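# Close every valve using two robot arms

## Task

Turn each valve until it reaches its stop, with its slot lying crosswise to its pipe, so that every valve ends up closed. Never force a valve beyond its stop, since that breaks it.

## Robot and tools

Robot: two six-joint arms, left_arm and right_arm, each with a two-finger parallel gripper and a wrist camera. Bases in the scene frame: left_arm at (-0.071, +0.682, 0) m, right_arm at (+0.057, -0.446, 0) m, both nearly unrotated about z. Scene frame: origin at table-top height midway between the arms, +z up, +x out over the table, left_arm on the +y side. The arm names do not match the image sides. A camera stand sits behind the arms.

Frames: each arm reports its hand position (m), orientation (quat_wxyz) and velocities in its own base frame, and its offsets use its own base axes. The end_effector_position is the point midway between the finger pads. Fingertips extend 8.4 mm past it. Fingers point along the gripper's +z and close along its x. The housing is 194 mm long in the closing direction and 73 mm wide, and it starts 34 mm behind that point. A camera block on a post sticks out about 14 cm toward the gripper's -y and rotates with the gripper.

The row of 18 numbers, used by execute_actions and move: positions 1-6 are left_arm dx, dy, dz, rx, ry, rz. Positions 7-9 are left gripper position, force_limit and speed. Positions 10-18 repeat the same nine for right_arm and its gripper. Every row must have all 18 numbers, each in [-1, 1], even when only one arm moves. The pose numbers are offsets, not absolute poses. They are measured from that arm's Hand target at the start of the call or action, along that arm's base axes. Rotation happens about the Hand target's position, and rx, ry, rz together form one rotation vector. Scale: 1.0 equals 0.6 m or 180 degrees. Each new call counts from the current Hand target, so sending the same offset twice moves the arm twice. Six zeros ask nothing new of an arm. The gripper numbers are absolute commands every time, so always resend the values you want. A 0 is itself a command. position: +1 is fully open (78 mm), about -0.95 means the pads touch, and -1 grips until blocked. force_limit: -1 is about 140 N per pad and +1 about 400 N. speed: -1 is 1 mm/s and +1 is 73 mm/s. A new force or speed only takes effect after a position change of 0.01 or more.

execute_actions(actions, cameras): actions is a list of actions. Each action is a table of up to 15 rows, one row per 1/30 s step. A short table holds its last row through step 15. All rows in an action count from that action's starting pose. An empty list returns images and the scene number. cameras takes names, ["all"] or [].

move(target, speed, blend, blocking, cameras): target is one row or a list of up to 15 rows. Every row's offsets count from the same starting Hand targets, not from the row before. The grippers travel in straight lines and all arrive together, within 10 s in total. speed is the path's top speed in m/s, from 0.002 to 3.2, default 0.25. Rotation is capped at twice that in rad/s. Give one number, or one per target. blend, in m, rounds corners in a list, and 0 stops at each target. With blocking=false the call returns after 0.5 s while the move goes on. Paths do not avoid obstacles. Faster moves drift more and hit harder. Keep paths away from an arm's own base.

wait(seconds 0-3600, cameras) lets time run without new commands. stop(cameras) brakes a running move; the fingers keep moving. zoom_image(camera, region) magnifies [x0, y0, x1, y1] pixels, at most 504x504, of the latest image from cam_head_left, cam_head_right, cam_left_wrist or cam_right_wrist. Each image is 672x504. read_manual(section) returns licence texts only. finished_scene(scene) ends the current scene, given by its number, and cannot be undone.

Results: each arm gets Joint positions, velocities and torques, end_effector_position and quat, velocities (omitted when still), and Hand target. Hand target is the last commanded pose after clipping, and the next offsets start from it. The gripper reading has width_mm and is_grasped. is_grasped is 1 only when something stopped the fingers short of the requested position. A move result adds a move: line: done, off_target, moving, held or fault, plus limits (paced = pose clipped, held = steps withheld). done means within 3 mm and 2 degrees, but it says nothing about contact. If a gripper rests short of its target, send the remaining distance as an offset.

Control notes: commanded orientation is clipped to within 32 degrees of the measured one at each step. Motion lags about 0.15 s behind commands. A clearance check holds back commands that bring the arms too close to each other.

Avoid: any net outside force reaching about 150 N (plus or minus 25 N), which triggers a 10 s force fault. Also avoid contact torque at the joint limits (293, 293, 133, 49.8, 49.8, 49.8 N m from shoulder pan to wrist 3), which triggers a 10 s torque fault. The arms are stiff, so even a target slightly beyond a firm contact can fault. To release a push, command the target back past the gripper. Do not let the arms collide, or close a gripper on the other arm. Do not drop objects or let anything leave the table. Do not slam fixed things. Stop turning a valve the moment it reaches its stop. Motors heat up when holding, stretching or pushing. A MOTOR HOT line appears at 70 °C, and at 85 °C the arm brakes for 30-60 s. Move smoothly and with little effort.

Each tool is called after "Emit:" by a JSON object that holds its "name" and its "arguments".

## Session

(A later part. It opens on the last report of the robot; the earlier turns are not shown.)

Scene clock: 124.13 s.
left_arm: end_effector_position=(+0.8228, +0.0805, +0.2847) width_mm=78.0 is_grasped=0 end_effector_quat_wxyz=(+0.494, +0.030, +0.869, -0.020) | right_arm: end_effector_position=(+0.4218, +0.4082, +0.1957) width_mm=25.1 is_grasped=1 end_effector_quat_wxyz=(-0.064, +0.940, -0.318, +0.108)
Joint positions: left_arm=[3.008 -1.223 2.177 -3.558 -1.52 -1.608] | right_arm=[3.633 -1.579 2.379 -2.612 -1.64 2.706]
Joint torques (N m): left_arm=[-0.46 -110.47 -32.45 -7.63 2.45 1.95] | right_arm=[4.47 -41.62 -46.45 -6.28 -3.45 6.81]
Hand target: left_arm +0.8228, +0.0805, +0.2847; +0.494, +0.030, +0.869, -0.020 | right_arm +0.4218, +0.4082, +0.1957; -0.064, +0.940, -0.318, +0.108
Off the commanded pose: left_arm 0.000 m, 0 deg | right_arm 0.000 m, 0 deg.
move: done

Emit:
{"name": "move", "arguments": {"target": [[0,0,0,0,0,0,1,1,1,0.0002,-0.0001,0,-0.0041,-0.0008,0.0161,-0.98,0,-0.4],[0,0,0,0,0,0,1,1,1,-0.0051,-0.0012,0.021,-0.0041,-0.0008,0.0161,-0.98,0,-0.4],[0,0,0,0,0,0,1,1,1,0.0178,-0.0627,0.0217,-0.0937,-0.0196,0.3729,-0.98,0,-0.4],[0,0,0,0,0,0,1,1,1,0.0208,-0.062,0.0095,-0.0937,-0.0196,0.3729,-0.98,0,-0.4]], "speed": [0.05,0.08,0.3,0.05], "cameras": ["cam_right_wrist"]}}

Emit:
{"name": "zoom_image", "arguments": {"camera": "cam_right_wrist", "region": [316, 50, 358, 92]}}

Scene clock: 128.67 s.
left_arm: end_effector_position=(+0.8228, +0.0805, +0.2847) width_mm=78.0 is_grasped=0 end_effector_quat_wxyz=(+0.494, +0.030, +0.869, -0.020) | right_arm: end_effector_position=(+0.4342, +0.3710, +0.2015) width_mm=25.1 is_grasped=1 end_effector_quat_wxyz=(+0.009, +0.954, +0.273, +0.125)
Joint positions: left_arm=[3.008 -1.223 2.177 -3.558 -1.52 -1.608] | right_arm=[3.555 -1.619 2.404 -2.601 -1.622 1.421]
Joint torques (N m): left_arm=[-0.48 -109.16 -33.08 -7.52 2.5 2.07] | right_arm=[-7.61 -27.29 -49.18 -5.72 4.03 -4]
Hand target: left_arm +0.8228, +0.0805, +0.2847; +0.494, +0.030, +0.869, -0.020 | right_arm +0.4342, +0.3710, +0.2014; +0.009, +0.954, +0.273, +0.125
Off the commanded pose: left_arm 0.000 m, 0 deg | right_arm 0.000 m, 0 deg.
move: done

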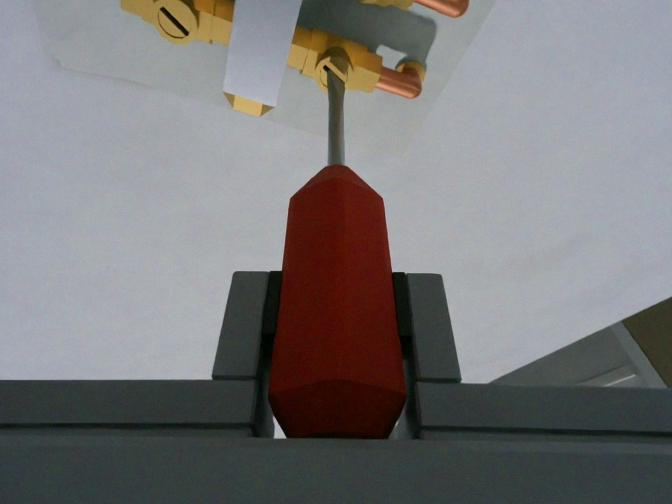

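Scaled by 12.000.

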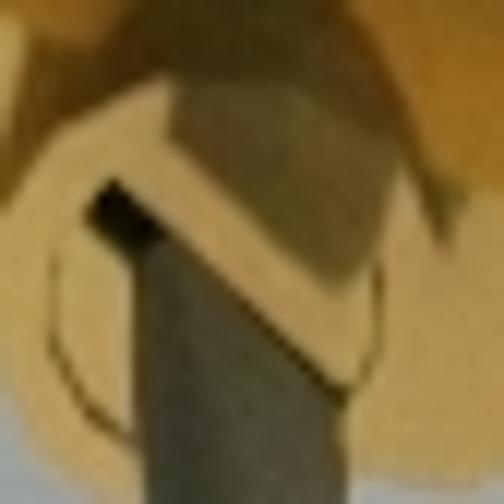

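Emit:
{"name": "move", "arguments": {"target": [[0,0,0,0,0,0,1,1,1,0.0004,-0.0011,0.000,-0.0054,-0.0011,0.0215,-0.98,0,-0.4],[0,0,0,0,0,0,1,1,1,0.0013,-0.0009,-0.0034,-0.0054,-0.0011,0.0215,-0.98,0,-0.4]], "speed": [0.05,0.03], "cameras": ["cam_right_wrist"]}}

Emit:
{"name": "zoom_image", "arguments": {"camera": "cam_right_wrist", "region": [316, 50, 358, 92]}}

Scene clock: 130.27 s.
left_arm: end_effector_position=(+0.8228, +0.0805, +0.2847) width_mm=78.0 is_grasped=0 end_effector_quat_wxyz=(+0.494, +0.030, +0.869, -0.020) | right_arm: end_effector_position=(+0.4350, +0.3705, +0.1994) width_mm=25.1 is_grasped=1 end_effector_quat_wxyz=(+0.013, +0.944, +0.306, +0.124) end_effector_velocity=(+0.000, +0.000, -0.002) end_effector_angular_velocity=(-0.002, +0.002, +0.001)
Joint positions: left_arm=[3.008 -1.223 2.177 -3.558 -1.52 -1.608] | right_arm=[3.553 -1.615 2.405 -2.607 -1.621 1.35]
Joint velocities: left_arm=[within noise] | right_arm=[0 0.005 0.001 -0.003 0 -0.001]
Joint torques (N m): left_arm=[-0.17 -109.07 -32.6 -7.44 2.46 1.85] | right_arm=[-5.14 -22.21 -47.96 -5.88 3.99 -4.33]
Hand target: left_arm +0.8228, +0.0805, +0.2847; +0.494, +0.030, +0.869, -0.020 | right_arm +0.4350, +0.3705, +0.1993; +0.013, +0.944, +0.306, +0.124
Off the commanded pose: left_arm 0.000 m, 0 deg | right_arm 0.000 m, 0 deg.
move: done

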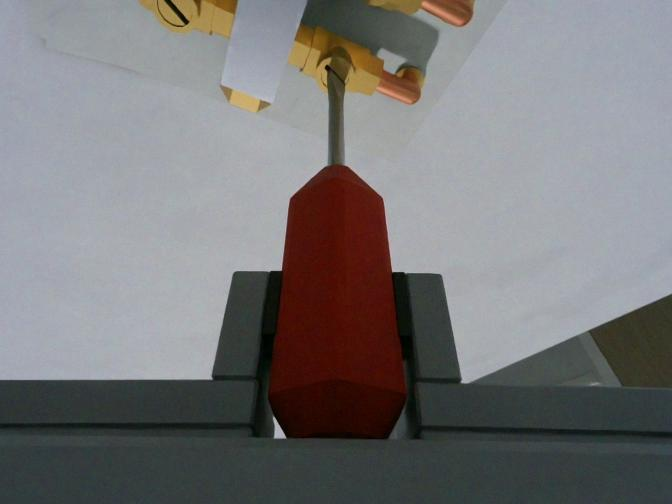

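Scaled by 12.000.

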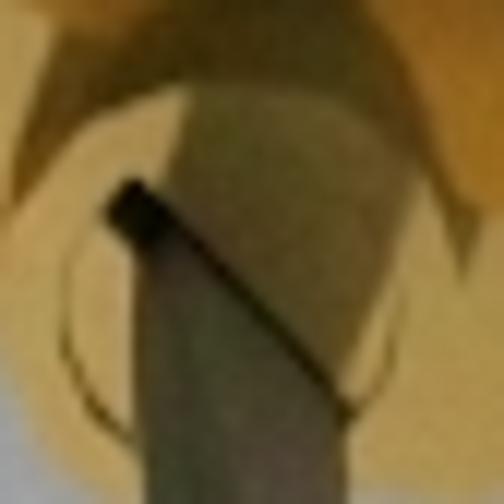

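Emit:
{"name": "move", "arguments": {"target": [[0,0,0,0,0,0,1,1,1,-0.0003,0,0,0,0,0,-0.98,0,-0.4],[0,0,0,0,0,0,1,1,1,0.0001,0.0001,-0.0015,0,0,0,-0.98,0,-0.4]], "speed": 0.03, "cameras": ["cam_right_wrist"]}}

Emit:
{"name": "zoom_image", "arguments": {"camera": "cam_right_wrist", "region": [316, 50, 358, 92]}}

Scene clock: 130.90 s.
left_arm: end_effector_position=(+0.8228, +0.0805, +0.2847) width_mm=78.0 is_grasped=0 end_effector_quat_wxyz=(+0.494, +0.030, +0.869, -0.020) | right_arm: end_effector_position=(+0.4351, +0.3705, +0.1984) width_mm=25.1 is_grasped=1 end_effector_quat_wxyz=(+0.013, +0.944, +0.306, +0.124)
Joint positions: left_arm=[3.008 -1.223 2.177 -3.558 -1.52 -1.608] | right_arm=[3.553 -1.613 2.406 -2.609 -1.621 1.35]
Joint torques (N m): left_arm=[-1.18 -110.03 -32.63 -7.61 2.67 1.82] | right_arm=[6.09 -28.21 -49.13 -5.79 2.97 -0.58]
Hand target: left_arm +0.8228, +0.0805, +0.2847; +0.494, +0.030, +0.869, -0.020 | right_arm +0.4351, +0.3706, +0.1984; +0.013, +0.944, +0.306, +0.124
Off the commanded pose: left_arm 0.000 m, 0 deg | right_arm 0.000 m, 0 deg.
move: done

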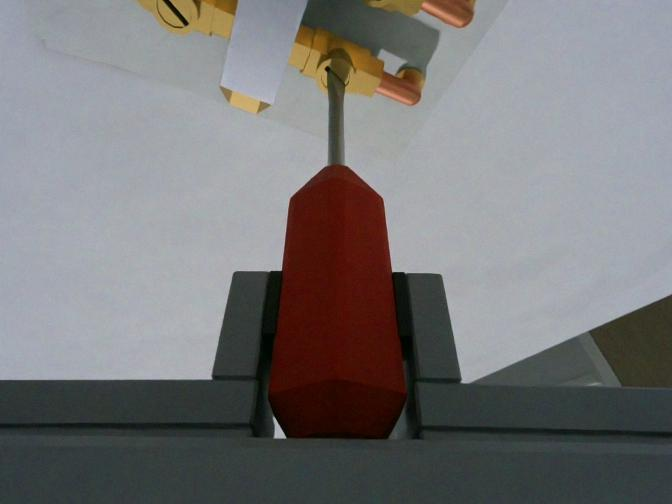

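Scaled by 12.000.

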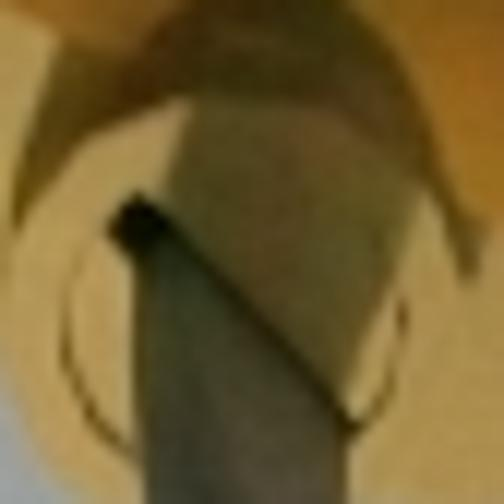

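Emit:
{"name": "move", "arguments": {"target": [[0,0,0,0,0,0,1,1,1,0.0006,0.0001,-0.0024,0,0,0,-0.98,0,-0.4]], "speed": 0.03}}

Emit:
{"name": "move", "arguments": {"target": [[0,0,0,0,0,0,1,1,1,-0.0029,-0.0019,-0.0008,0.0352,0.0074,-0.1399,-0.98,0,-0.4],[0,0,0,0,0,0,1,1,1,-0.0063,-0.0022,-0.0016,0.069,0.0144,-0.2744,-0.98,0,-0.4],[0,0,0,0,0,0,1,1,1,-0.0089,-0.0013,-0.0023,0.0967,0.0202,-0.3847,-0.98,0,-0.4]], "speed": [0.25,0.2,0.12], "cameras": ["cam_right_wrist"]}}

Emit:
{"name": "zoom_image", "arguments": {"camera": "cam_right_wrist", "region": [296, 40, 380, 180]}}

Scene clock: 134.80 s.
left_arm: end_effector_position=(+0.8228, +0.0805, +0.2847) width_mm=78.0 is_grasped=0 end_effector_quat_wxyz=(+0.494, +0.030, +0.869, -0.020) | right_arm: end_effector_position=(+0.4354, +0.3706, +0.1970) width_mm=25.1 is_grasped=1 end_effector_quat_wxyz=(+0.013, +0.944, +0.306, +0.124)
Joint positions: left_arm=[3.008 -1.223 2.177 -3.558 -1.52 -1.608] | right_arm=[3.553 -1.61 2.407 -2.613 -1.621 1.35]
Joint torques (N m): left_arm=[-0.82 -109.74 -32.33 -7.66 2.81 1.89] | right_arm=[-5.96 -25.18 -47.94 -5.87 -0.33 -4.11]
Hand target: left_arm +0.8228, +0.0805, +0.2847; +0.494, +0.030, +0.869, -0.020 | right_arm +0.4354, +0.3706, +0.1970; +0.013, +0.944, +0.306, +0.124
Off the commanded pose: left_arm 0.000 m, 0 deg | right_arm 0.000 m, 0 deg.
move: done

Scene clock: 139.70 s.
left_arm: end_effector_position=(+0.8228, +0.0805, +0.2847) width_mm=78.0 is_grasped=0 end_effector_quat_wxyz=(+0.494, +0.030, +0.869, -0.020) | right_arm: end_effector_position=(+0.4301, +0.3698, +0.1956) width_mm=25.1 is_grasped=1 end_effector_quat_wxyz=(-0.062, +0.945, -0.303, +0.109)
Joint positions: left_arm=[3.008 -1.223 2.177 -3.558 -1.52 -1.608] | right_arm=[3.556 -1.616 2.416 -2.617 -1.622 2.6]
Joint torques (N m): left_arm=[-0.13 -109.15 -33.12 -7.46 2.97 1.98] | right_arm=[7.14 -36.46 -49.89 -6.48 -4.32 4.45]
Hand target: left_arm +0.8228, +0.0805, +0.2847; +0.494, +0.030, +0.869, -0.020 | right_arm +0.4301, +0.3698, +0.1956; -0.062, +0.945, -0.303, +0.109
Off the commanded pose: left_arm 0.000 m, 0 deg | right_arm 0.000 m, 0 deg.
move: done

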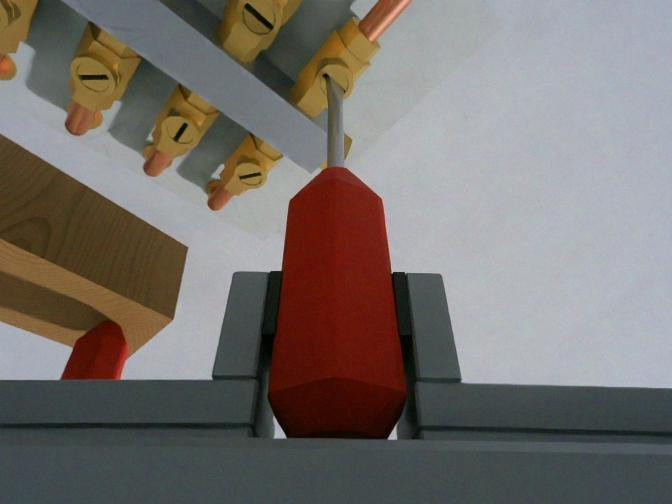

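Scaled by 3.600.

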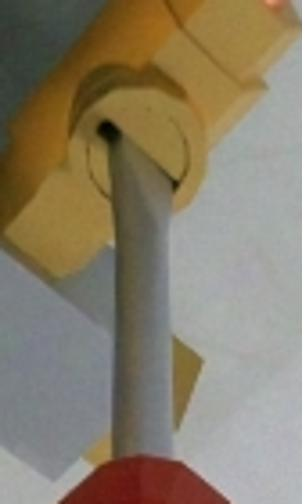

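Emit:
{"name": "move", "arguments": {"target": [[0,0,0,0,0,0,1,1,1,-0.0001,0.0001,0,0.0027,0.0006,-0.0108,-0.98,0,-0.4]], "speed": 0.05}}

Scene clock: 140.53 s.
left_arm: end_effector_position=(+0.8228, +0.0805, +0.2847) width_mm=78.0 is_grasped=0 end_effector_quat_wxyz=(+0.494, +0.030, +0.869, -0.020) | right_arm: end_effector_position=(+0.4300, +0.3699, +0.1956) width_mm=25.1 is_grasped=1 end_effector_quat_wxyz=(-0.064, +0.939, -0.320, +0.108)
Joint positions: left_arm=[3.008 -1.223 2.177 -3.558 -1.52 -1.608] | right_arm=[3.556 -1.616 2.416 -2.617 -1.622 2.635]
Joint torques (N m): left_arm=[0.18 -109.63 -32.35 -7.59 2.65 1.71] | right_arm=[6.51 -30.56 -57.9 -3.6 -4.53 6.85]
Hand target: left_arm +0.8228, +0.0805, +0.2847; +0.494, +0.030, +0.869, -0.020 | right_arm +0.4300, +0.3699, +0.1956; -0.064, +0.939, -0.320, +0.108
Off the commanded pose: left_arm 0.000 m, 0 deg | right_arm 0.000 m, 0 deg.
move: done

Emit:
{"name": "move", "arguments": {"target": [[0,0,0,0,0,0,1,1,1,0.0002,-0.0001,0,-0.0041,-0.0008,0.0161,-0.98,0,-0.4],[0,0,0,0,0,0,1,1,1,-0.0101,-0.0022,0.0403,-0.0041,-0.0008,0.0161,-0.98,0,-0.4],[0,0,0,0,0,0,1,1,1,-0.108,-0.0258,0.018,-0.0818,-0.0171,0.3256,-0.98,0,-0.4],[0,0,0,0,0,0,1,1,1,-0.1003,-0.0242,-0.0127,-0.0818,-0.0171,0.3256,-0.98,0,-0.4]], "speed": [0.05,0.12,0.3,0.08], "cameras": ["cam_right_wrist"]}}

Emit:
{"name": "zoom_image", "arguments": {"camera": "cam_right_wrist", "region": [316, 50, 358, 92]}}

Scene clock: 145.47 s.
left_arm: end_effector_position=(+0.8228, +0.0805, +0.2847) width_mm=78.0 is_grasped=0 end_effector_quat_wxyz=(+0.494, +0.030, +0.869, -0.020) | right_arm: end_effector_position=(+0.3698, +0.3554, +0.1881) width_mm=25.1 is_grasped=1 end_effector_quat_wxyz=(-0.001, +0.972, +0.197, +0.125)
Joint positions: left_arm=[3.008 -1.223 2.177 -3.558 -1.52 -1.608] | right_arm=[3.582 -1.703 2.51 -2.621 -1.628 1.605]
Joint torques (N m): left_arm=[-1.09 -109.24 -32.19 -7.53 3.07 2.06] | right_arm=[-6.13 -13.8 -48.98 -5.81 3.89 -4.19]
Hand target: left_arm +0.8228, +0.0805, +0.2847; +0.494, +0.030, +0.869, -0.020 | right_arm +0.3699, +0.3554, +0.1880; -0.001, +0.972, +0.197, +0.125
Off the commanded pose: left_arm 0.000 m, 0 deg | right_arm 0.000 m, 0 deg.
move: done

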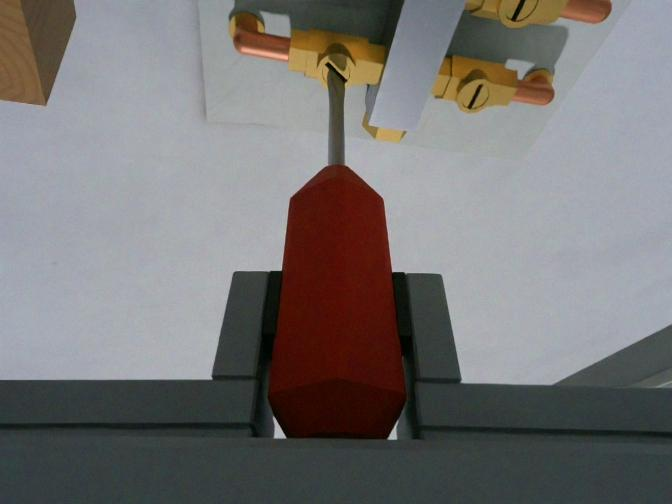

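Scaled by 12.000.

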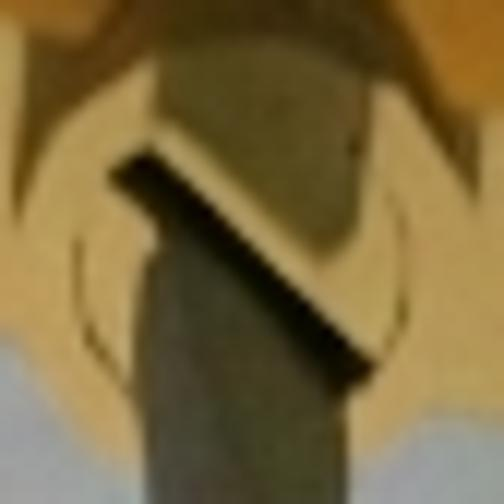

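Emit:
{"name": "move", "arguments": {"target": [[0,0,0,0,0,0,1,1,1,0.0001,0.0008,0.0001,-0.0027,-0.0006,0.0108,-0.98,0,-0.4],[0,0,0,0,0,0,1,1,1,0.0004,0.0009,-0.0015,-0.0027,-0.0006,0.0108,-0.98,0,-0.4]], "speed": 0.03, "cameras": ["cam_right_wrist"]}}

Emit:
{"name": "zoom_image", "arguments": {"camera": "cam_right_wrist", "region": [316, 50, 358, 92]}}

Scene clock: 147.10 s.
left_arm: end_effector_position=(+0.8228, +0.0805, +0.2847) width_mm=78.0 is_grasped=0 end_effector_quat_wxyz=(+0.494, +0.030, +0.869, -0.020) | right_arm: end_effector_position=(+0.3701, +0.3559, +0.1872) width_mm=25.1 is_grasped=1 end_effector_quat_wxyz=(+0.001, +0.969, +0.214, +0.125)
Joint positions: left_arm=[3.008 -1.223 2.177 -3.558 -1.52 -1.608] | right_arm=[3.583 -1.7 2.509 -2.624 -1.628 1.571]
Joint torques (N m): left_arm=[-1.2 -110.8 -32.6 -7.66 2.95 1.77] | right_arm=[9.76 -17.4 -49.65 -6 -3.74 -3.97]
Hand target: left_arm +0.8228, +0.0805, +0.2847; +0.494, +0.030, +0.869, -0.020 | right_arm +0.3701, +0.3559, +0.1871; +0.001, +0.969, +0.214, +0.125
Off the commanded pose: left_arm 0.000 m, 0 deg | right_arm 0.000 m, 0 deg.
move: done

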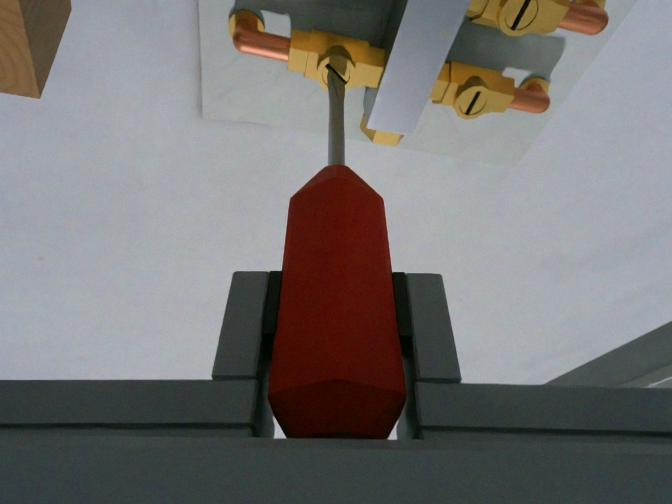

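Scaled by 12.000.

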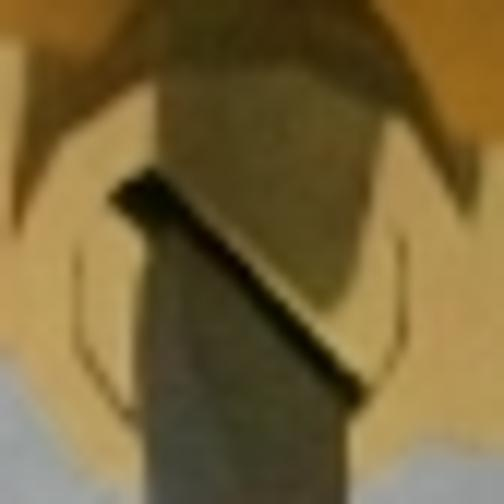

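Emit:
{"name": "move", "arguments": {"target": [[0,0,0,0,0,0,1,1,1,0.0004,0.0001,-0.0023,0,0,0,-0.98,0,-0.4]], "speed": 0.03, "cameras": ["cam_right_wrist"]}}

Emit:
{"name": "zoom_image", "arguments": {"camera": "cam_right_wrist", "region": [316, 50, 358, 92]}}

Scene clock: 147.73 s.
left_arm: end_effector_position=(+0.8228, +0.0805, +0.2847) width_mm=78.0 is_grasped=0 end_effector_quat_wxyz=(+0.494, +0.030, +0.869, -0.020) | right_arm: end_effector_position=(+0.3703, +0.3560, +0.1857) width_mm=25.1 is_grasped=1 end_effector_quat_wxyz=(+0.001, +0.969, +0.214, +0.125)
Joint positions: left_arm=[3.008 -1.223 2.177 -3.558 -1.52 -1.608] | right_arm=[3.583 -1.697 2.511 -2.628 -1.628 1.57]
Joint torques (N m): left_arm=[0.39 -110.63 -32.22 -7.63 2.96 1.8] | right_arm=[-3.88 -16.37 -47.29 -6.15 -2.07 -4]
Hand target: left_arm +0.8228, +0.0805, +0.2847; +0.494, +0.030, +0.869, -0.020 | right_arm +0.3703, +0.3560, +0.1857; +0.001, +0.969, +0.214, +0.125
Off the commanded pose: left_arm 0.000 m, 0 deg | right_arm 0.000 m, 0 deg.
move: done

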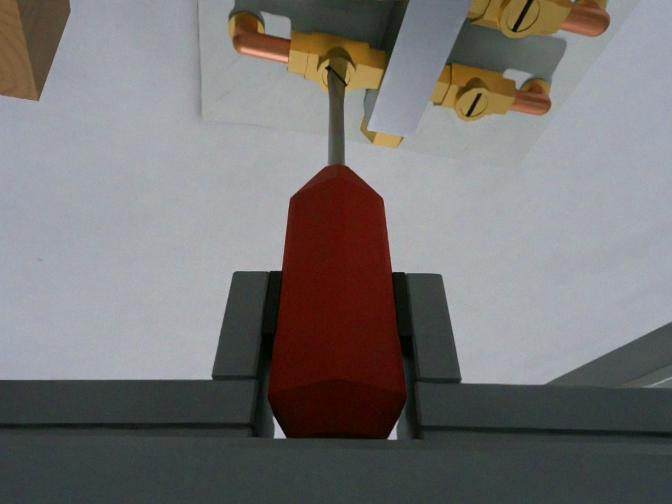

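Scaled by 12.000.

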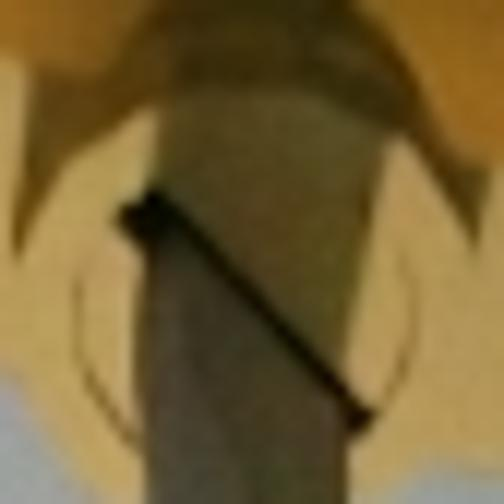

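Emit:
{"name": "move", "arguments": {"target": [[0,0,0,0,0,0,1,1,1,0.0001,0.0,-0.0008,0,0,0,-0.98,0,-0.4]], "speed": 0.03}}

Scene clock: 148.27 s.
left_arm: end_effector_position=(+0.8228, +0.0805, +0.2847) width_mm=78.0 is_grasped=0 end_effector_quat_wxyz=(+0.494, +0.030, +0.869, -0.020) | right_arm: end_effector_position=(+0.3704, +0.3560, +0.1852) width_mm=25.1 is_grasped=1 end_effector_quat_wxyz=(+0.001, +0.969, +0.214, +0.125)
Joint positions: left_arm=[3.008 -1.223 2.177 -3.558 -1.52 -1.608] | right_arm=[3.583 -1.696 2.511 -2.63 -1.628 1.57]
Joint torques (N m): left_arm=[0.93 -108.47 -32.64 -7.64 2.76 1.86] | right_arm=[-6.64 -17.54 -46.27 -5.9 0.77 -4.02]
Hand target: left_arm +0.8228, +0.0805, +0.2847; +0.494, +0.030, +0.869, -0.020 | right_arm +0.3704, +0.3560, +0.1852; +0.001, +0.969, +0.214, +0.125
Off the commanded pose: left_arm 0.000 m, 0 deg | right_arm 0.000 m, 0 deg.
move: done

Emit:
{"name": "move", "arguments": {"target": [[0,0,0,0,0,0,1,1,1,0.0004,0.0001,-0.0020,0,0,0,-0.98,0,-0.4]], "speed": 0.03}}

Scene clock: 148.83 s.
left_arm: end_effector_position=(+0.8228, +0.0805, +0.2847) width_mm=78.0 is_grasped=0 end_effector_quat_wxyz=(+0.494, +0.030, +0.869, -0.020) | right_arm: end_effector_position=(+0.3706, +0.3560, +0.1840) width_mm=25.1 is_grasped=1 end_effector_quat_wxyz=(+0.001, +0.969, +0.214, +0.125)
Joint positions: left_arm=[3.008 -1.223 2.177 -3.558 -1.52 -1.608] | right_arm=[3.583 -1.693 2.512 -2.634 -1.628 1.57]
Joint torques (N m): left_arm=[0.05 -110.51 -32.44 -7.46 2.67 1.98] | right_arm=[-8.27 -17.68 -47.5 -5.47 3.23 -4.1]
Hand target: left_arm +0.8228, +0.0805, +0.2847; +0.494, +0.030, +0.869, -0.020 | right_arm +0.3706, +0.3560, +0.1840; +0.001, +0.969, +0.214, +0.125
Off the commanded pose: left_arm 0.000 m, 0 deg | right_arm 0.000 m, 0 deg.
move: done

Emit:
{"name": "move", "arguments": {"target": [[0,0,0,0,0,0,1,1,1,-0.0031,-0.0012,-0.0006,0.0338,0.0071,-0.1345,-0.98,0,-0.4],[0,0,0,0,0,0,1,1,1,-0.0058,-0.0011,-0.0011,0.0609,0.0127,-0.2422,-0.98,0,-0.4],[0,0,0,0,0,0,1,1,1,-0.0078,-0.0004,-0.0015,0.0818,0.0171,-0.3256,-0.98,0,-0.4]], "speed": [0.25,0.2,0.12], "cameras": ["cam_right_wrist"]}}

Emit:
{"name": "zoom_image", "arguments": {"camera": "cam_right_wrist", "region": [296, 40, 380, 180]}}

Emit:
{"name": "move", "arguments": {"target": [[0,0,0,0,0,0,1,1,1,-0.0001,0.0001,0,0.002,0.0004,-0.0081,-0.98,0,-0.4]], "speed": 0.05}}

Scene clock: 153.40 s.
left_arm: end_effector_position=(+0.8228, +0.0805, +0.2847) width_mm=78.0 is_grasped=0 end_effector_quat_wxyz=(+0.494, +0.030, +0.869, -0.020) | right_arm: end_effector_position=(+0.3660, +0.3558, +0.1831) width_mm=25.1 is_grasped=1 end_effector_quat_wxyz=(-0.062, +0.945, -0.303, +0.109)
Joint positions: left_arm=[3.008 -1.223 2.177 -3.558 -1.52 -1.608] | right_arm=[3.587 -1.698 2.518 -2.635 -1.629 2.63]
Joint torques (N m): left_arm=[-0.36 -109.74 -32.44 -7.57 2.98 1.87] | right_arm=[7.9 -36.55 -61.99 -7.73 -4.91 4.04]
Hand target: left_arm +0.8228, +0.0805, +0.2847; +0.494, +0.030, +0.869, -0.020 | right_arm +0.3660, +0.3558, +0.1831; -0.062, +0.945, -0.303, +0.109
Off the commanded pose: left_arm 0.000 m, 0 deg | right_arm 0.000 m, 0 deg.
move: done

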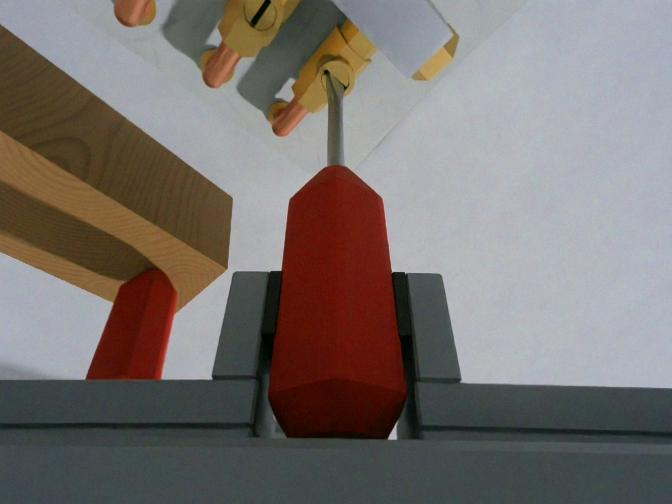

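Scaled by 3.600.

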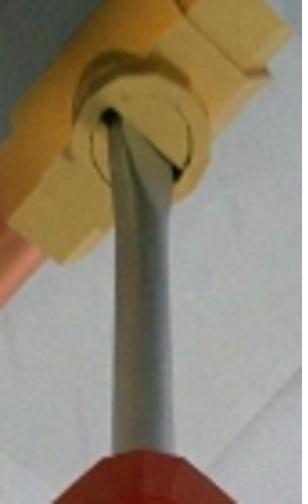

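Scene clock: 154.10 s.
left_arm: end_effector_position=(+0.8228, +0.0805, +0.2847) width_mm=78.0 is_grasped=0 end_effector_quat_wxyz=(+0.494, +0.030, +0.869, -0.020) | right_arm: end_effector_position=(+0.3659, +0.3558, +0.1831) width_mm=25.1 is_grasped=1 end_effector_quat_wxyz=(-0.064, +0.941, -0.316, +0.108)
Joint positions: left_arm=[3.008 -1.223 2.177 -3.558 -1.52 -1.608] | right_arm=[3.587 -1.698 2.518 -2.635 -1.629 2.656]
Joint torques (N m): left_arm=[-0.33 -109.93 -32.1 -7.71 3.04 1.92] | right_arm=[8.16 -28.08 -67.41 -8.4 -5.13 5.06]
Hand target: left_arm +0.8228, +0.0805, +0.2847; +0.494, +0.030, +0.869, -0.020 | right_arm +0.3659, +0.3559, +0.1831; -0.064, +0.941, -0.316, +0.108
Off the commanded pose: left_arm 0.000 m, 0 deg | right_arm 0.000 m, 0 deg.
move: done

Emit:
{"name": "move", "arguments": {"target": [[0,0,0,0,0,0,1,1,1,0,0.0000,0.0003,0.002,0.0004,-0.0081,-0.98,0,-0.4]], "speed": 0.05, "cameras": ["cam_right_wrist"]}}

Emit:
{"name": "zoom_image", "arguments": {"camera": "cam_right_wrist", "region": [296, 40, 380, 124]}}

Scene clock: 155.00 s.
left_arm: end_effector_position=(+0.8228, +0.0805, +0.2847) width_mm=78.0 is_grasped=0 end_effector_quat_wxyz=(+0.494, +0.030, +0.869, -0.020) | right_arm: end_effector_position=(+0.3659, +0.3558, +0.1833) width_mm=25.1 is_grasped=1 end_effector_quat_wxyz=(-0.065, +0.936, -0.328, +0.107)
Joint positions: left_arm=[3.008 -1.223 2.177 -3.558 -1.52 -1.608] | right_arm=[3.587 -1.698 2.518 -2.635 -1.629 2.683]
Joint torques (N m): left_arm=[-0.56 -108.34 -32.07 -7.54 3.23 1.76] | right_arm=[7.89 -48.49 -80.73 -7.22 -5.6 6.01]
Hand target: left_arm +0.8228, +0.0805, +0.2847; +0.494, +0.030, +0.869, -0.020 | right_arm +0.3659, +0.3559, +0.1833; -0.065, +0.936, -0.328, +0.107
Off the commanded pose: left_arm 0.000 m, 0 deg | right_arm 0.000 m, 0 deg.
move: done

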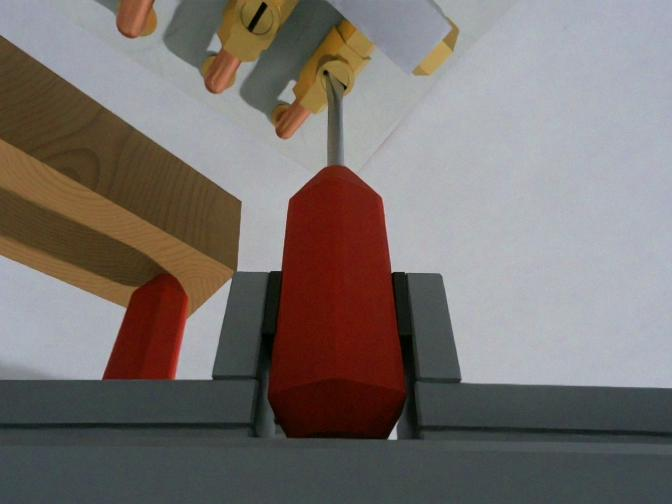

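Scaled by 6.000.

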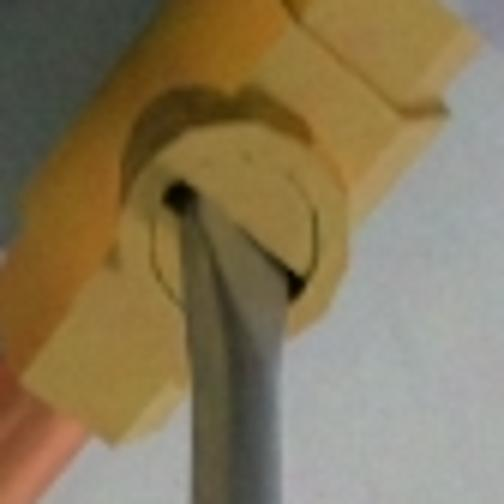

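Emit:
{"name": "move", "arguments": {"target": [[0,0,0,0,0,0,1,1,1,0.0002,-0.0001,0,-0.0054,-0.0011,0.0215,-0.98,0,-0.4],[0,0,0,0,0,0,1,1,1,-0.0036,-0.0009,0.0213,-0.0054,-0.0011,0.0215,-0.98,0,-0.4],[0,0,0,0,0,0,1,1,1,-0.0067,0.0663,0.0215,-0.1312,-0.0274,0.522,-0.98,0,-0.4],[0,0,0,0,0,0,1,1,1,-0.0045,0.0668,0.0093,-0.1312,-0.0274,0.522,-0.98,0,-0.4]], "speed": [0.05,0.08,0.3,0.05], "cameras": ["cam_right_wrist"]}}

Emit:
{"name": "zoom_image", "arguments": {"camera": "cam_right_wrist", "region": [316, 50, 358, 92]}}

Scene clock: 160.50 s.
left_arm: end_effector_position=(+0.8228, +0.0805, +0.2847) width_mm=78.0 is_grasped=0 end_effector_quat_wxyz=(+0.494, +0.030, +0.869, -0.020) | right_arm: end_effector_position=(+0.3632, +0.3959, +0.1890) width_mm=25.1 is_grasped=1 end_effector_quat_wxyz=(+0.037, +0.866, +0.484, +0.119)
Joint positions: left_arm=[3.008 -1.223 2.177 -3.558 -1.52 -1.608] | right_arm=[3.67 -1.654 2.464 -2.62 -1.65 1.071]
Joint torques (N m): left_arm=[0.87 -109.79 -31.7 -7.66 2.99 1.86] | right_arm=[-6.69 -22.71 -48.8 -5.95 3.64 -4.17]
Hand target: left_arm +0.8228, +0.0805, +0.2847; +0.494, +0.030, +0.869, -0.020 | right_arm +0.3632, +0.3959, +0.1889; +0.037, +0.866, +0.484, +0.119
Off the commanded pose: left_arm 0.000 m, 0 deg | right_arm 0.000 m, 0 deg.
move: done

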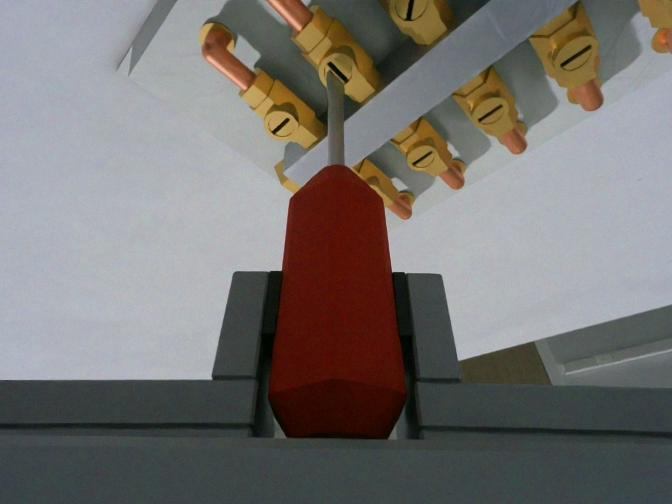

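Scaled by 12.000.

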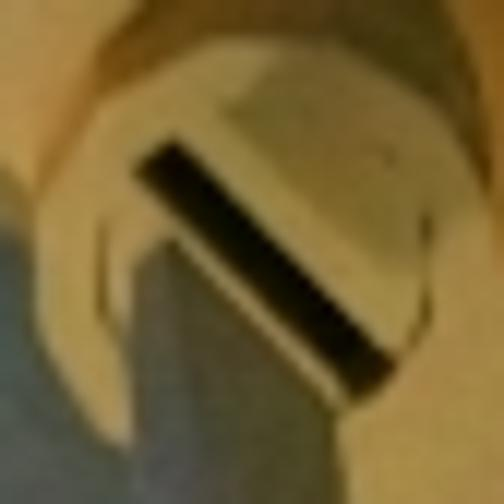

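Emit:
{"name": "move", "arguments": {"target": [[0,0,0,0,0,0,1,1,1,0,0.0019,0.0001,0,0,0,-0.98,0,-0.4],[0,0,0,0,0,0,1,1,1,0.0004,0.002,-0.0020,0,0,0,-0.98,0,-0.4]], "speed": [0.05,0.03], "cameras": ["cam_right_wrist"]}}

Emit:
{"name": "zoom_image", "arguments": {"camera": "cam_right_wrist", "region": [316, 50, 358, 92]}}

Scene clock: 161.47 s.
left_arm: end_effector_position=(+0.8228, +0.0805, +0.2847) width_mm=78.0 is_grasped=0 end_effector_quat_wxyz=(+0.494, +0.030, +0.869, -0.020) | right_arm: end_effector_position=(+0.3635, +0.3971, +0.1878) width_mm=25.1 is_grasped=1 end_effector_quat_wxyz=(+0.037, +0.866, +0.484, +0.119)
Joint positions: left_arm=[3.008 -1.223 2.177 -3.558 -1.52 -1.608] | right_arm=[3.672 -1.649 2.464 -2.623 -1.65 1.073]
Joint torques (N m): left_arm=[0.22 -109.13 -31.64 -7.56 3.26 1.81] | right_arm=[8.98 -21.11 -47.47 -5.49 -3.89 2]
Hand target: left_arm +0.8228, +0.0805, +0.2847; +0.494, +0.030, +0.869, -0.020 | right_arm +0.3634, +0.3971, +0.1877; +0.037, +0.866, +0.484, +0.119
Off the commanded pose: left_arm 0.000 m, 0 deg | right_arm 0.000 m, 0 deg.
move: done

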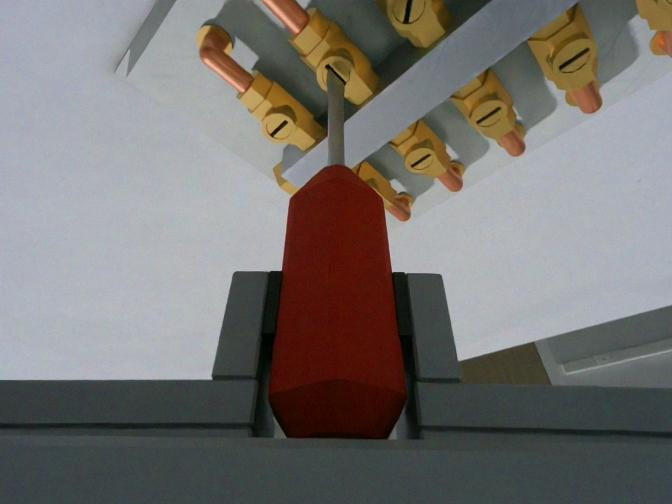

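Scaled by 12.000.

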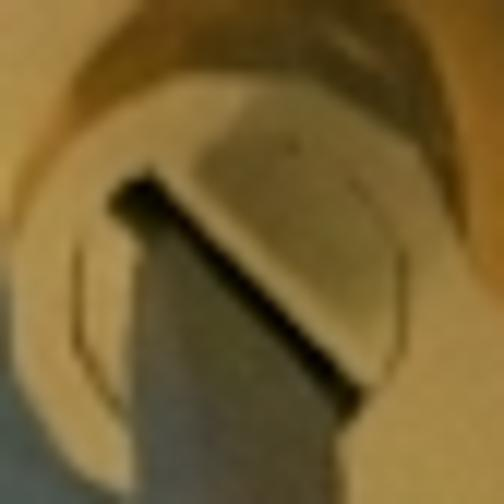

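Emit:
{"name": "move", "arguments": {"target": [[0,0,0,0,0,0,1,1,1,0.0004,0.0003,-0.0021,0,0,0,-0.98,0,-0.4]], "speed": 0.03, "cameras": ["cam_right_wrist"]}}

Emit:
{"name": "zoom_image", "arguments": {"camera": "cam_right_wrist", "region": [316, 50, 358, 92]}}

Scene clock: 162.10 s.
left_arm: end_effector_position=(+0.8228, +0.0805, +0.2847) width_mm=78.0 is_grasped=0 end_effector_quat_wxyz=(+0.494, +0.030, +0.869, -0.020) | right_arm: end_effector_position=(+0.3637, +0.3973, +0.1864) width_mm=25.1 is_grasped=1 end_effector_quat_wxyz=(+0.037, +0.866, +0.484, +0.119)
Joint positions: left_arm=[3.008 -1.223 2.177 -3.558 -1.52 -1.608] | right_arm=[3.672 -1.646 2.464 -2.627 -1.65 1.073]
Joint torques (N m): left_arm=[-1.19 -110.03 -32.21 -7.69 3.01 1.98] | right_arm=[8.44 -19.24 -47.74 -5.99 -3.61 2.28]
Hand target: left_arm +0.8228, +0.0805, +0.2847; +0.494, +0.030, +0.869, -0.020 | right_arm +0.3637, +0.3973, +0.1864; +0.037, +0.866, +0.484, +0.119
Off the commanded pose: left_arm 0.000 m, 0 deg | right_arm 0.000 m, 0 deg.
move: done

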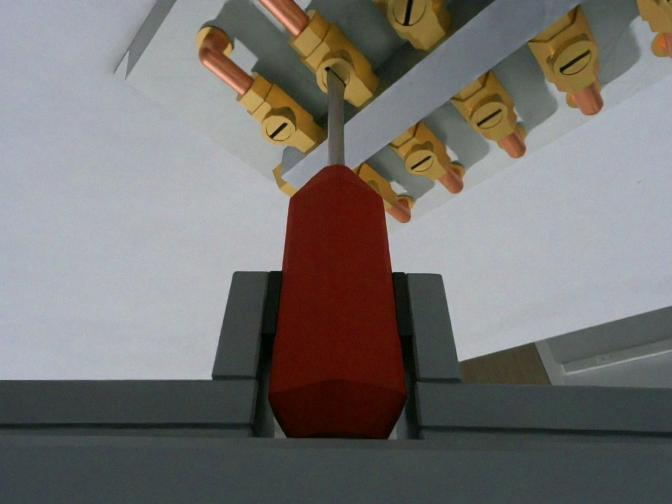

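Scaled by 12.000.

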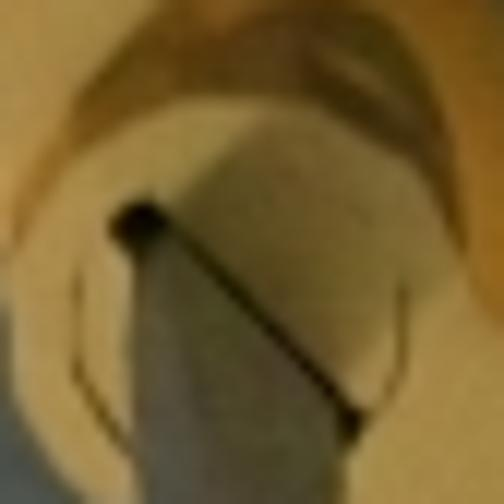

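Emit:
{"name": "move", "arguments": {"target": [[0,0,0,0,0,0,1,1,1,0.0002,0.0000,-0.0010,0,0,0,-0.98,0,-0.4]], "speed": 0.03}}

Scene clock: 162.67 s.
left_arm: end_effector_position=(+0.8228, +0.0805, +0.2847) width_mm=78.0 is_grasped=0 end_effector_quat_wxyz=(+0.494, +0.030, +0.869, -0.020) | right_arm: end_effector_position=(+0.3638, +0.3973, +0.1858) width_mm=25.1 is_grasped=1 end_effector_quat_wxyz=(+0.037, +0.866, +0.484, +0.119)
Joint positions: left_arm=[3.008 -1.223 2.177 -3.558 -1.52 -1.608] | right_arm=[3.672 -1.645 2.465 -2.629 -1.65 1.073]
Joint torques (N m): left_arm=[1.05 -110.16 -32.23 -7.59 3.07 1.88] | right_arm=[-3.03 -22.66 -46.97 -5.68 -2.33 -3.1]
Hand target: left_arm +0.8228, +0.0805, +0.2847; +0.494, +0.030, +0.869, -0.020 | right_arm +0.3638, +0.3973, +0.1858; +0.037, +0.866, +0.484, +0.119
Off the commanded pose: left_arm 0.000 m, 0 deg | right_arm 0.000 m, 0 deg.
move: done

Emit:
{"name": "move", "arguments": {"target": [[0,0,0,0,0,0,1,1,1,0.0006,0.0001,-0.0026,0,0,0,-0.98,0,-0.4],[0,0,0,0,0,0,1,1,1,-0.0017,-0.0031,-0.0031,0.0392,0.0082,-0.156,-0.98,0,-0.4],[0,0,0,0,0,0,1,1,1,-0.0047,-0.0045,-0.0038,0.073,0.0153,-0.2906,-0.98,0,-0.4],[0,0,0,0,0,0,1,1,1,-0.0076,-0.0046,-0.0043,0.1028,0.0215,-0.409,-0.98,0,-0.4],[0,0,0,0,0,0,1,1,1,-0.0100,-0.0038,-0.0047,0.1278,0.0267,-0.5085,-0.98,0,-0.4]], "speed": [0.03,0.25,0.25,0.2,0.12], "cameras": ["cam_right_wrist"]}}

Emit:
{"name": "zoom_image", "arguments": {"camera": "cam_right_wrist", "region": [296, 40, 380, 180]}}

Scene clock: 169.13 s.
left_arm: end_effector_position=(+0.8228, +0.0805, +0.2847) width_mm=78.0 is_grasped=0 end_effector_quat_wxyz=(+0.494, +0.030, +0.869, -0.020) | right_arm: end_effector_position=(+0.3578, +0.3950, +0.1830) width_mm=25.1 is_grasped=1 end_effector_quat_wxyz=(-0.063, +0.943, -0.307, +0.109)
Joint positions: left_arm=[3.008 -1.223 2.177 -3.558 -1.52 -1.608] | right_arm=[3.674 -1.65 2.477 -2.636 -1.65 2.724]
Joint torques (N m): left_arm=[0.63 -110.16 -32.33 -7.68 3.38 2.01] | right_arm=[11.03 -40.87 -58.58 -7.02 -3.67 4.38]
Hand target: left_arm +0.8228, +0.0805, +0.2847; +0.494, +0.030, +0.869, -0.020 | right_arm +0.3578, +0.3950, +0.1830; -0.063, +0.943, -0.307, +0.109
Off the commanded pose: left_arm 0.000 m, 0 deg | right_arm 0.000 m, 0 deg.
move: done

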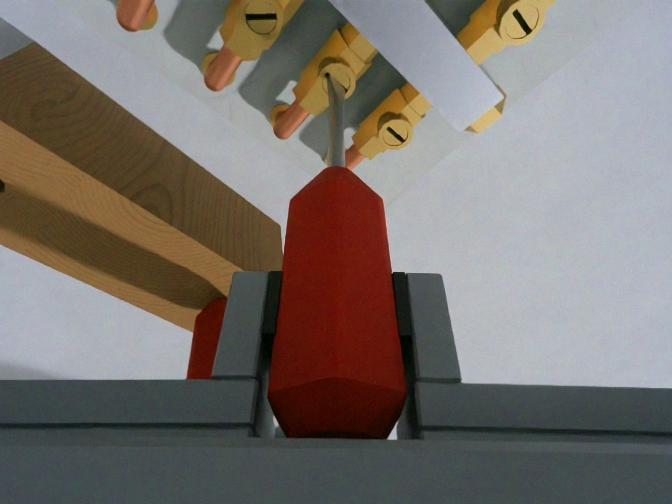

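Scaled by 3.600.

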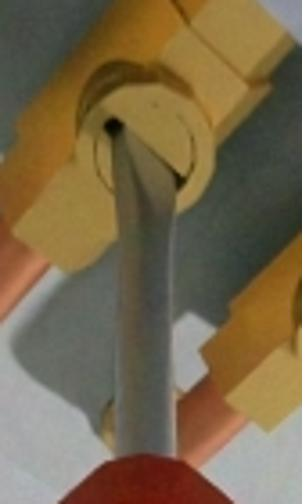

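Emit:
{"name": "move", "arguments": {"target": [[0,0,0,0,0,0,1,1,1,-0.0008,-0.0011,-0.0002,0,0,0,-0.98,0,-0.4],[0,0,0,0,0,0,1,1,1,-0.0008,-0.0011,-0.0002,0.002,0.0004,-0.0081,-0.98,0,-0.4]], "speed": 0.05}}

Scene clock: 170.07 s.
left_arm: end_effector_position=(+0.8228, +0.0805, +0.2847) width_mm=78.0 is_grasped=0 end_effector_quat_wxyz=(+0.494, +0.030, +0.869, -0.020) | right_arm: end_effector_position=(+0.3573, +0.3944, +0.1829) width_mm=25.1 is_grasped=1 end_effector_quat_wxyz=(-0.064, +0.939, -0.320, +0.108)
Joint positions: left_arm=[3.008 -1.223 2.177 -3.558 -1.52 -1.608] | right_arm=[3.674 -1.651 2.478 -2.636 -1.65 2.749]
Joint torques (N m): left_arm=[-0.06 -109.15 -32.03 -7.75 3.43 1.9] | right_arm=[-8.74 -46.4 -56.08 -7.72 3.03 5.42]
Hand target: left_arm +0.8228, +0.0805, +0.2847; +0.494, +0.030, +0.869, -0.020 | right_arm +0.3573, +0.3944, +0.1829; -0.064, +0.939, -0.320, +0.108
Off the commanded pose: left_arm 0.000 m, 0 deg | right_arm 0.000 m, 0 deg.
move: done

Emit:
{"name": "move", "arguments": {"target": [[0,0,0,0,0,0,1,1,1,0,0,-0.0007,0.0014,0.0003,-0.0054,-0.98,0,-0.4]], "speed": 0.05}}

Scene clock: 170.77 s.
left_arm: end_effector_position=(+0.8228, +0.0805, +0.2847) width_mm=78.0 is_grasped=0 end_effector_quat_wxyz=(+0.494, +0.030, +0.869, -0.020) | right_arm: end_effector_position=(+0.3574, +0.3944, +0.1825) width_mm=25.1 is_grasped=1 end_effector_quat_wxyz=(-0.065, +0.936, -0.328, +0.107) end_effector_velocity=(+0.001, +0.000, +0.001) end_effector_angular_velocity=(+0.003, -0.001, -0.006)
Joint positions: left_arm=[3.008 -1.223 2.177 -3.558 -1.52 -1.608] | right_arm=[3.674 -1.651 2.479 -2.637 -1.65 2.767]
Joint velocities: left_arm=[within noise] | right_arm=[-0.001 0 -0.001 0 0.001 0.005]
Joint torques (N m): left_arm=[0.42 -109.11 -32.07 -7.4 3.36 1.86] | right_arm=[-8.87 -15.13 -45.13 -5.47 2.31 5.95]
Hand target: left_arm +0.8228, +0.0805, +0.2847; +0.494, +0.030, +0.869, -0.020 | right_arm +0.3573, +0.3944, +0.1825; -0.065, +0.936, -0.328, +0.107
Off the commanded pose: left_arm 0.000 m, 0 deg | right_arm 0.000 m, 0 deg.
move: done

Emit:
{"name": "move", "arguments": {"target": [[0,0,0,0,0,0,1,1,1,0.0002,-0.0001,0,-0.0054,-0.0011,0.0215,-0.98,0,-0.4],[0,0,0,0,0,0,1,1,1,-0.0036,-0.0009,0.0213,-0.0054,-0.0011,0.0215,-0.98,0,-0.4],[0,0,0,0,0,0,1,1,1,-0.0108,0.0628,0.0215,-0.068,-0.0142,0.2707,-0.98,0,-0.4],[0,0,0,0,0,0,1,1,1,-0.0087,0.0633,0.0093,-0.068,-0.0142,0.2707,-0.98,0,-0.4]], "speed": [0.05,0.08,0.3,0.05], "cameras": ["cam_right_wrist"]}}

Emit:
{"name": "zoom_image", "arguments": {"camera": "cam_right_wrist", "region": [316, 50, 358, 92]}}

Scene clock: 175.03 s.
left_arm: end_effector_position=(+0.8228, +0.0805, +0.2847) width_mm=78.0 is_grasped=0 end_effector_quat_wxyz=(+0.494, +0.030, +0.869, -0.020) | right_arm: end_effector_position=(+0.3521, +0.4324, +0.1881) width_mm=25.1 is_grasped=1 end_effector_quat_wxyz=(-0.013, +0.987, +0.101, +0.124)
Joint positions: left_arm=[3.008 -1.223 2.177 -3.558 -1.52 -1.608] | right_arm=[3.748 -1.612 2.427 -2.618 -1.668 1.962]
Joint torques (N m): left_arm=[0.51 -109.82 -32.21 -7.59 3.44 2.05] | right_arm=[-6.11 -25.05 -47.64 -5.75 3.91 -4.09]
Hand target: left_arm +0.8228, +0.0805, +0.2847; +0.494, +0.030, +0.869, -0.020 | right_arm +0.3521, +0.4324, +0.1880; -0.013, +0.987, +0.101, +0.124
Off the commanded pose: left_arm 0.000 m, 0 deg | right_arm 0.000 m, 0 deg.
move: done

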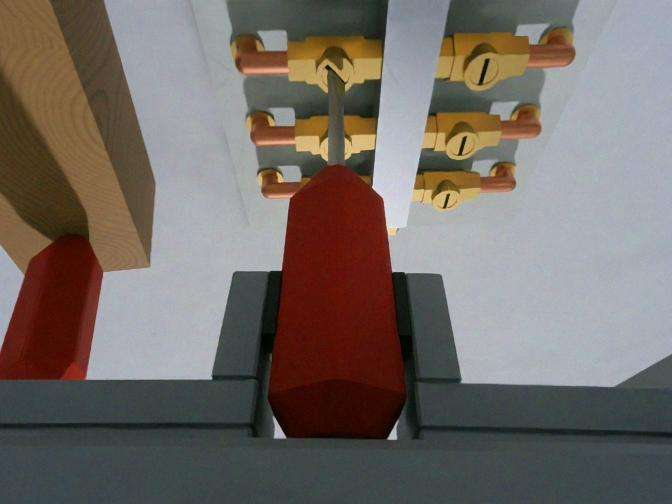

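Scaled by 12.000.

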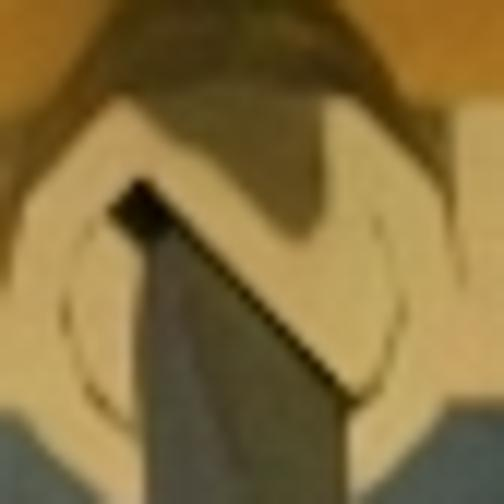

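Emit:
{"name": "move", "arguments": {"target": [[0,0,0,0,0,0,1,1,1,-0.0002,-0.0009,-0.0001,0,0,0,-0.98,0,-0.4],[0,0,0,0,0,0,1,1,1,0.0006,-0.0007,-0.0035,0,0,0,-0.98,0,-0.4]], "speed": [0.05,0.03], "cameras": ["cam_right_wrist"]}}

Emit:
{"name": "zoom_image", "arguments": {"camera": "cam_right_wrist", "region": [316, 50, 358, 92]}}

Scene clock: 175.73 s.
left_arm: end_effector_position=(+0.8228, +0.0805, +0.2847) width_mm=78.0 is_grasped=0 end_effector_quat_wxyz=(+0.494, +0.030, +0.869, -0.020) | right_arm: end_effector_position=(+0.3524, +0.4319, +0.1860) width_mm=25.1 is_grasped=1 end_effector_quat_wxyz=(-0.013, +0.987, +0.101, +0.124)
Joint positions: left_arm=[3.008 -1.223 2.177 -3.558 -1.52 -1.608] | right_arm=[3.747 -1.608 2.429 -2.623 -1.667 1.961]
Joint torques (N m): left_arm=[-0.35 -109.59 -31.82 -7.51 3.61 2.05] | right_arm=[-5.72 -27.26 -47.24 -5.9 3.56 -4.13]
Hand target: left_arm +0.8228, +0.0805, +0.2847; +0.494, +0.030, +0.869, -0.020 | right_arm +0.3525, +0.4319, +0.1859; -0.013, +0.987, +0.101, +0.124
Off the commanded pose: left_arm 0.000 m, 0 deg | right_arm 0.000 m, 0 deg.
move: done

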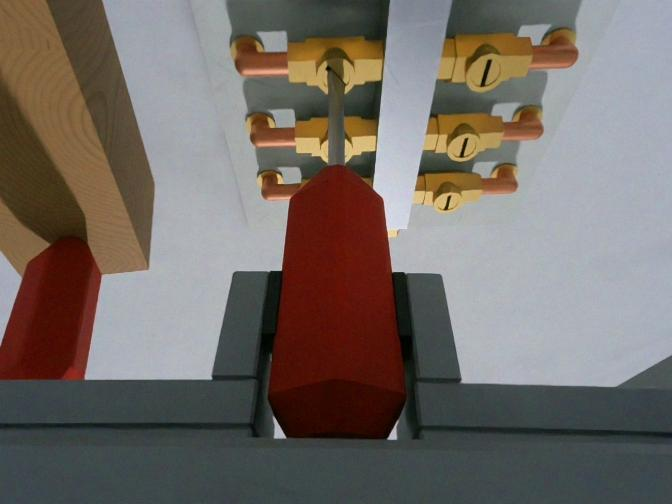

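Scaled by 12.000.

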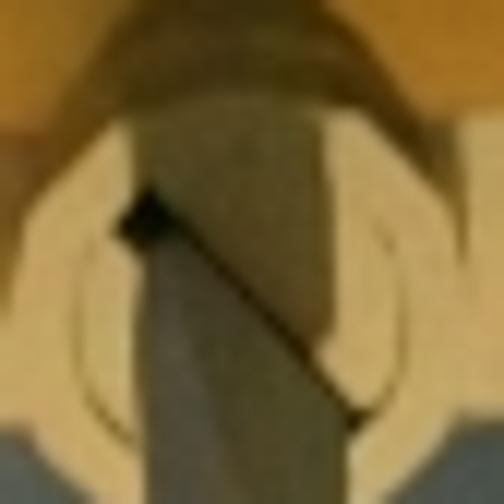

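Emit:
{"name": "move", "arguments": {"target": [[0,0,0,0,0,0,1,1,1,0.0002,0,-0.0015,0,0,0,-0.98,0,-0.4]], "speed": 0.03}}

Scene clock: 176.30 s.
left_arm: end_effector_position=(+0.8228, +0.0805, +0.2847) width_mm=78.0 is_grasped=0 end_effector_quat_wxyz=(+0.494, +0.030, +0.869, -0.020) | right_arm: end_effector_position=(+0.3526, +0.4319, +0.1851) width_mm=25.1 is_grasped=1 end_effector_quat_wxyz=(-0.013, +0.987, +0.101, +0.124)
Joint positions: left_arm=[3.008 -1.223 2.177 -3.558 -1.52 -1.608] | right_arm=[3.747 -1.606 2.43 -2.626 -1.667 1.961]
Joint torques (N m): left_arm=[-0.03 -109.14 -32.64 -7.33 3.85 1.85] | right_arm=[-6.05 -22.94 -47.78 -5.5 3.72 -4.05]
Hand target: left_arm +0.8228, +0.0805, +0.2847; +0.494, +0.030, +0.869, -0.020 | right_arm +0.3526, +0.4319, +0.1850; -0.013, +0.987, +0.101, +0.124
Off the commanded pose: left_arm 0.000 m, 0 deg | right_arm 0.000 m, 0 deg.
move: done


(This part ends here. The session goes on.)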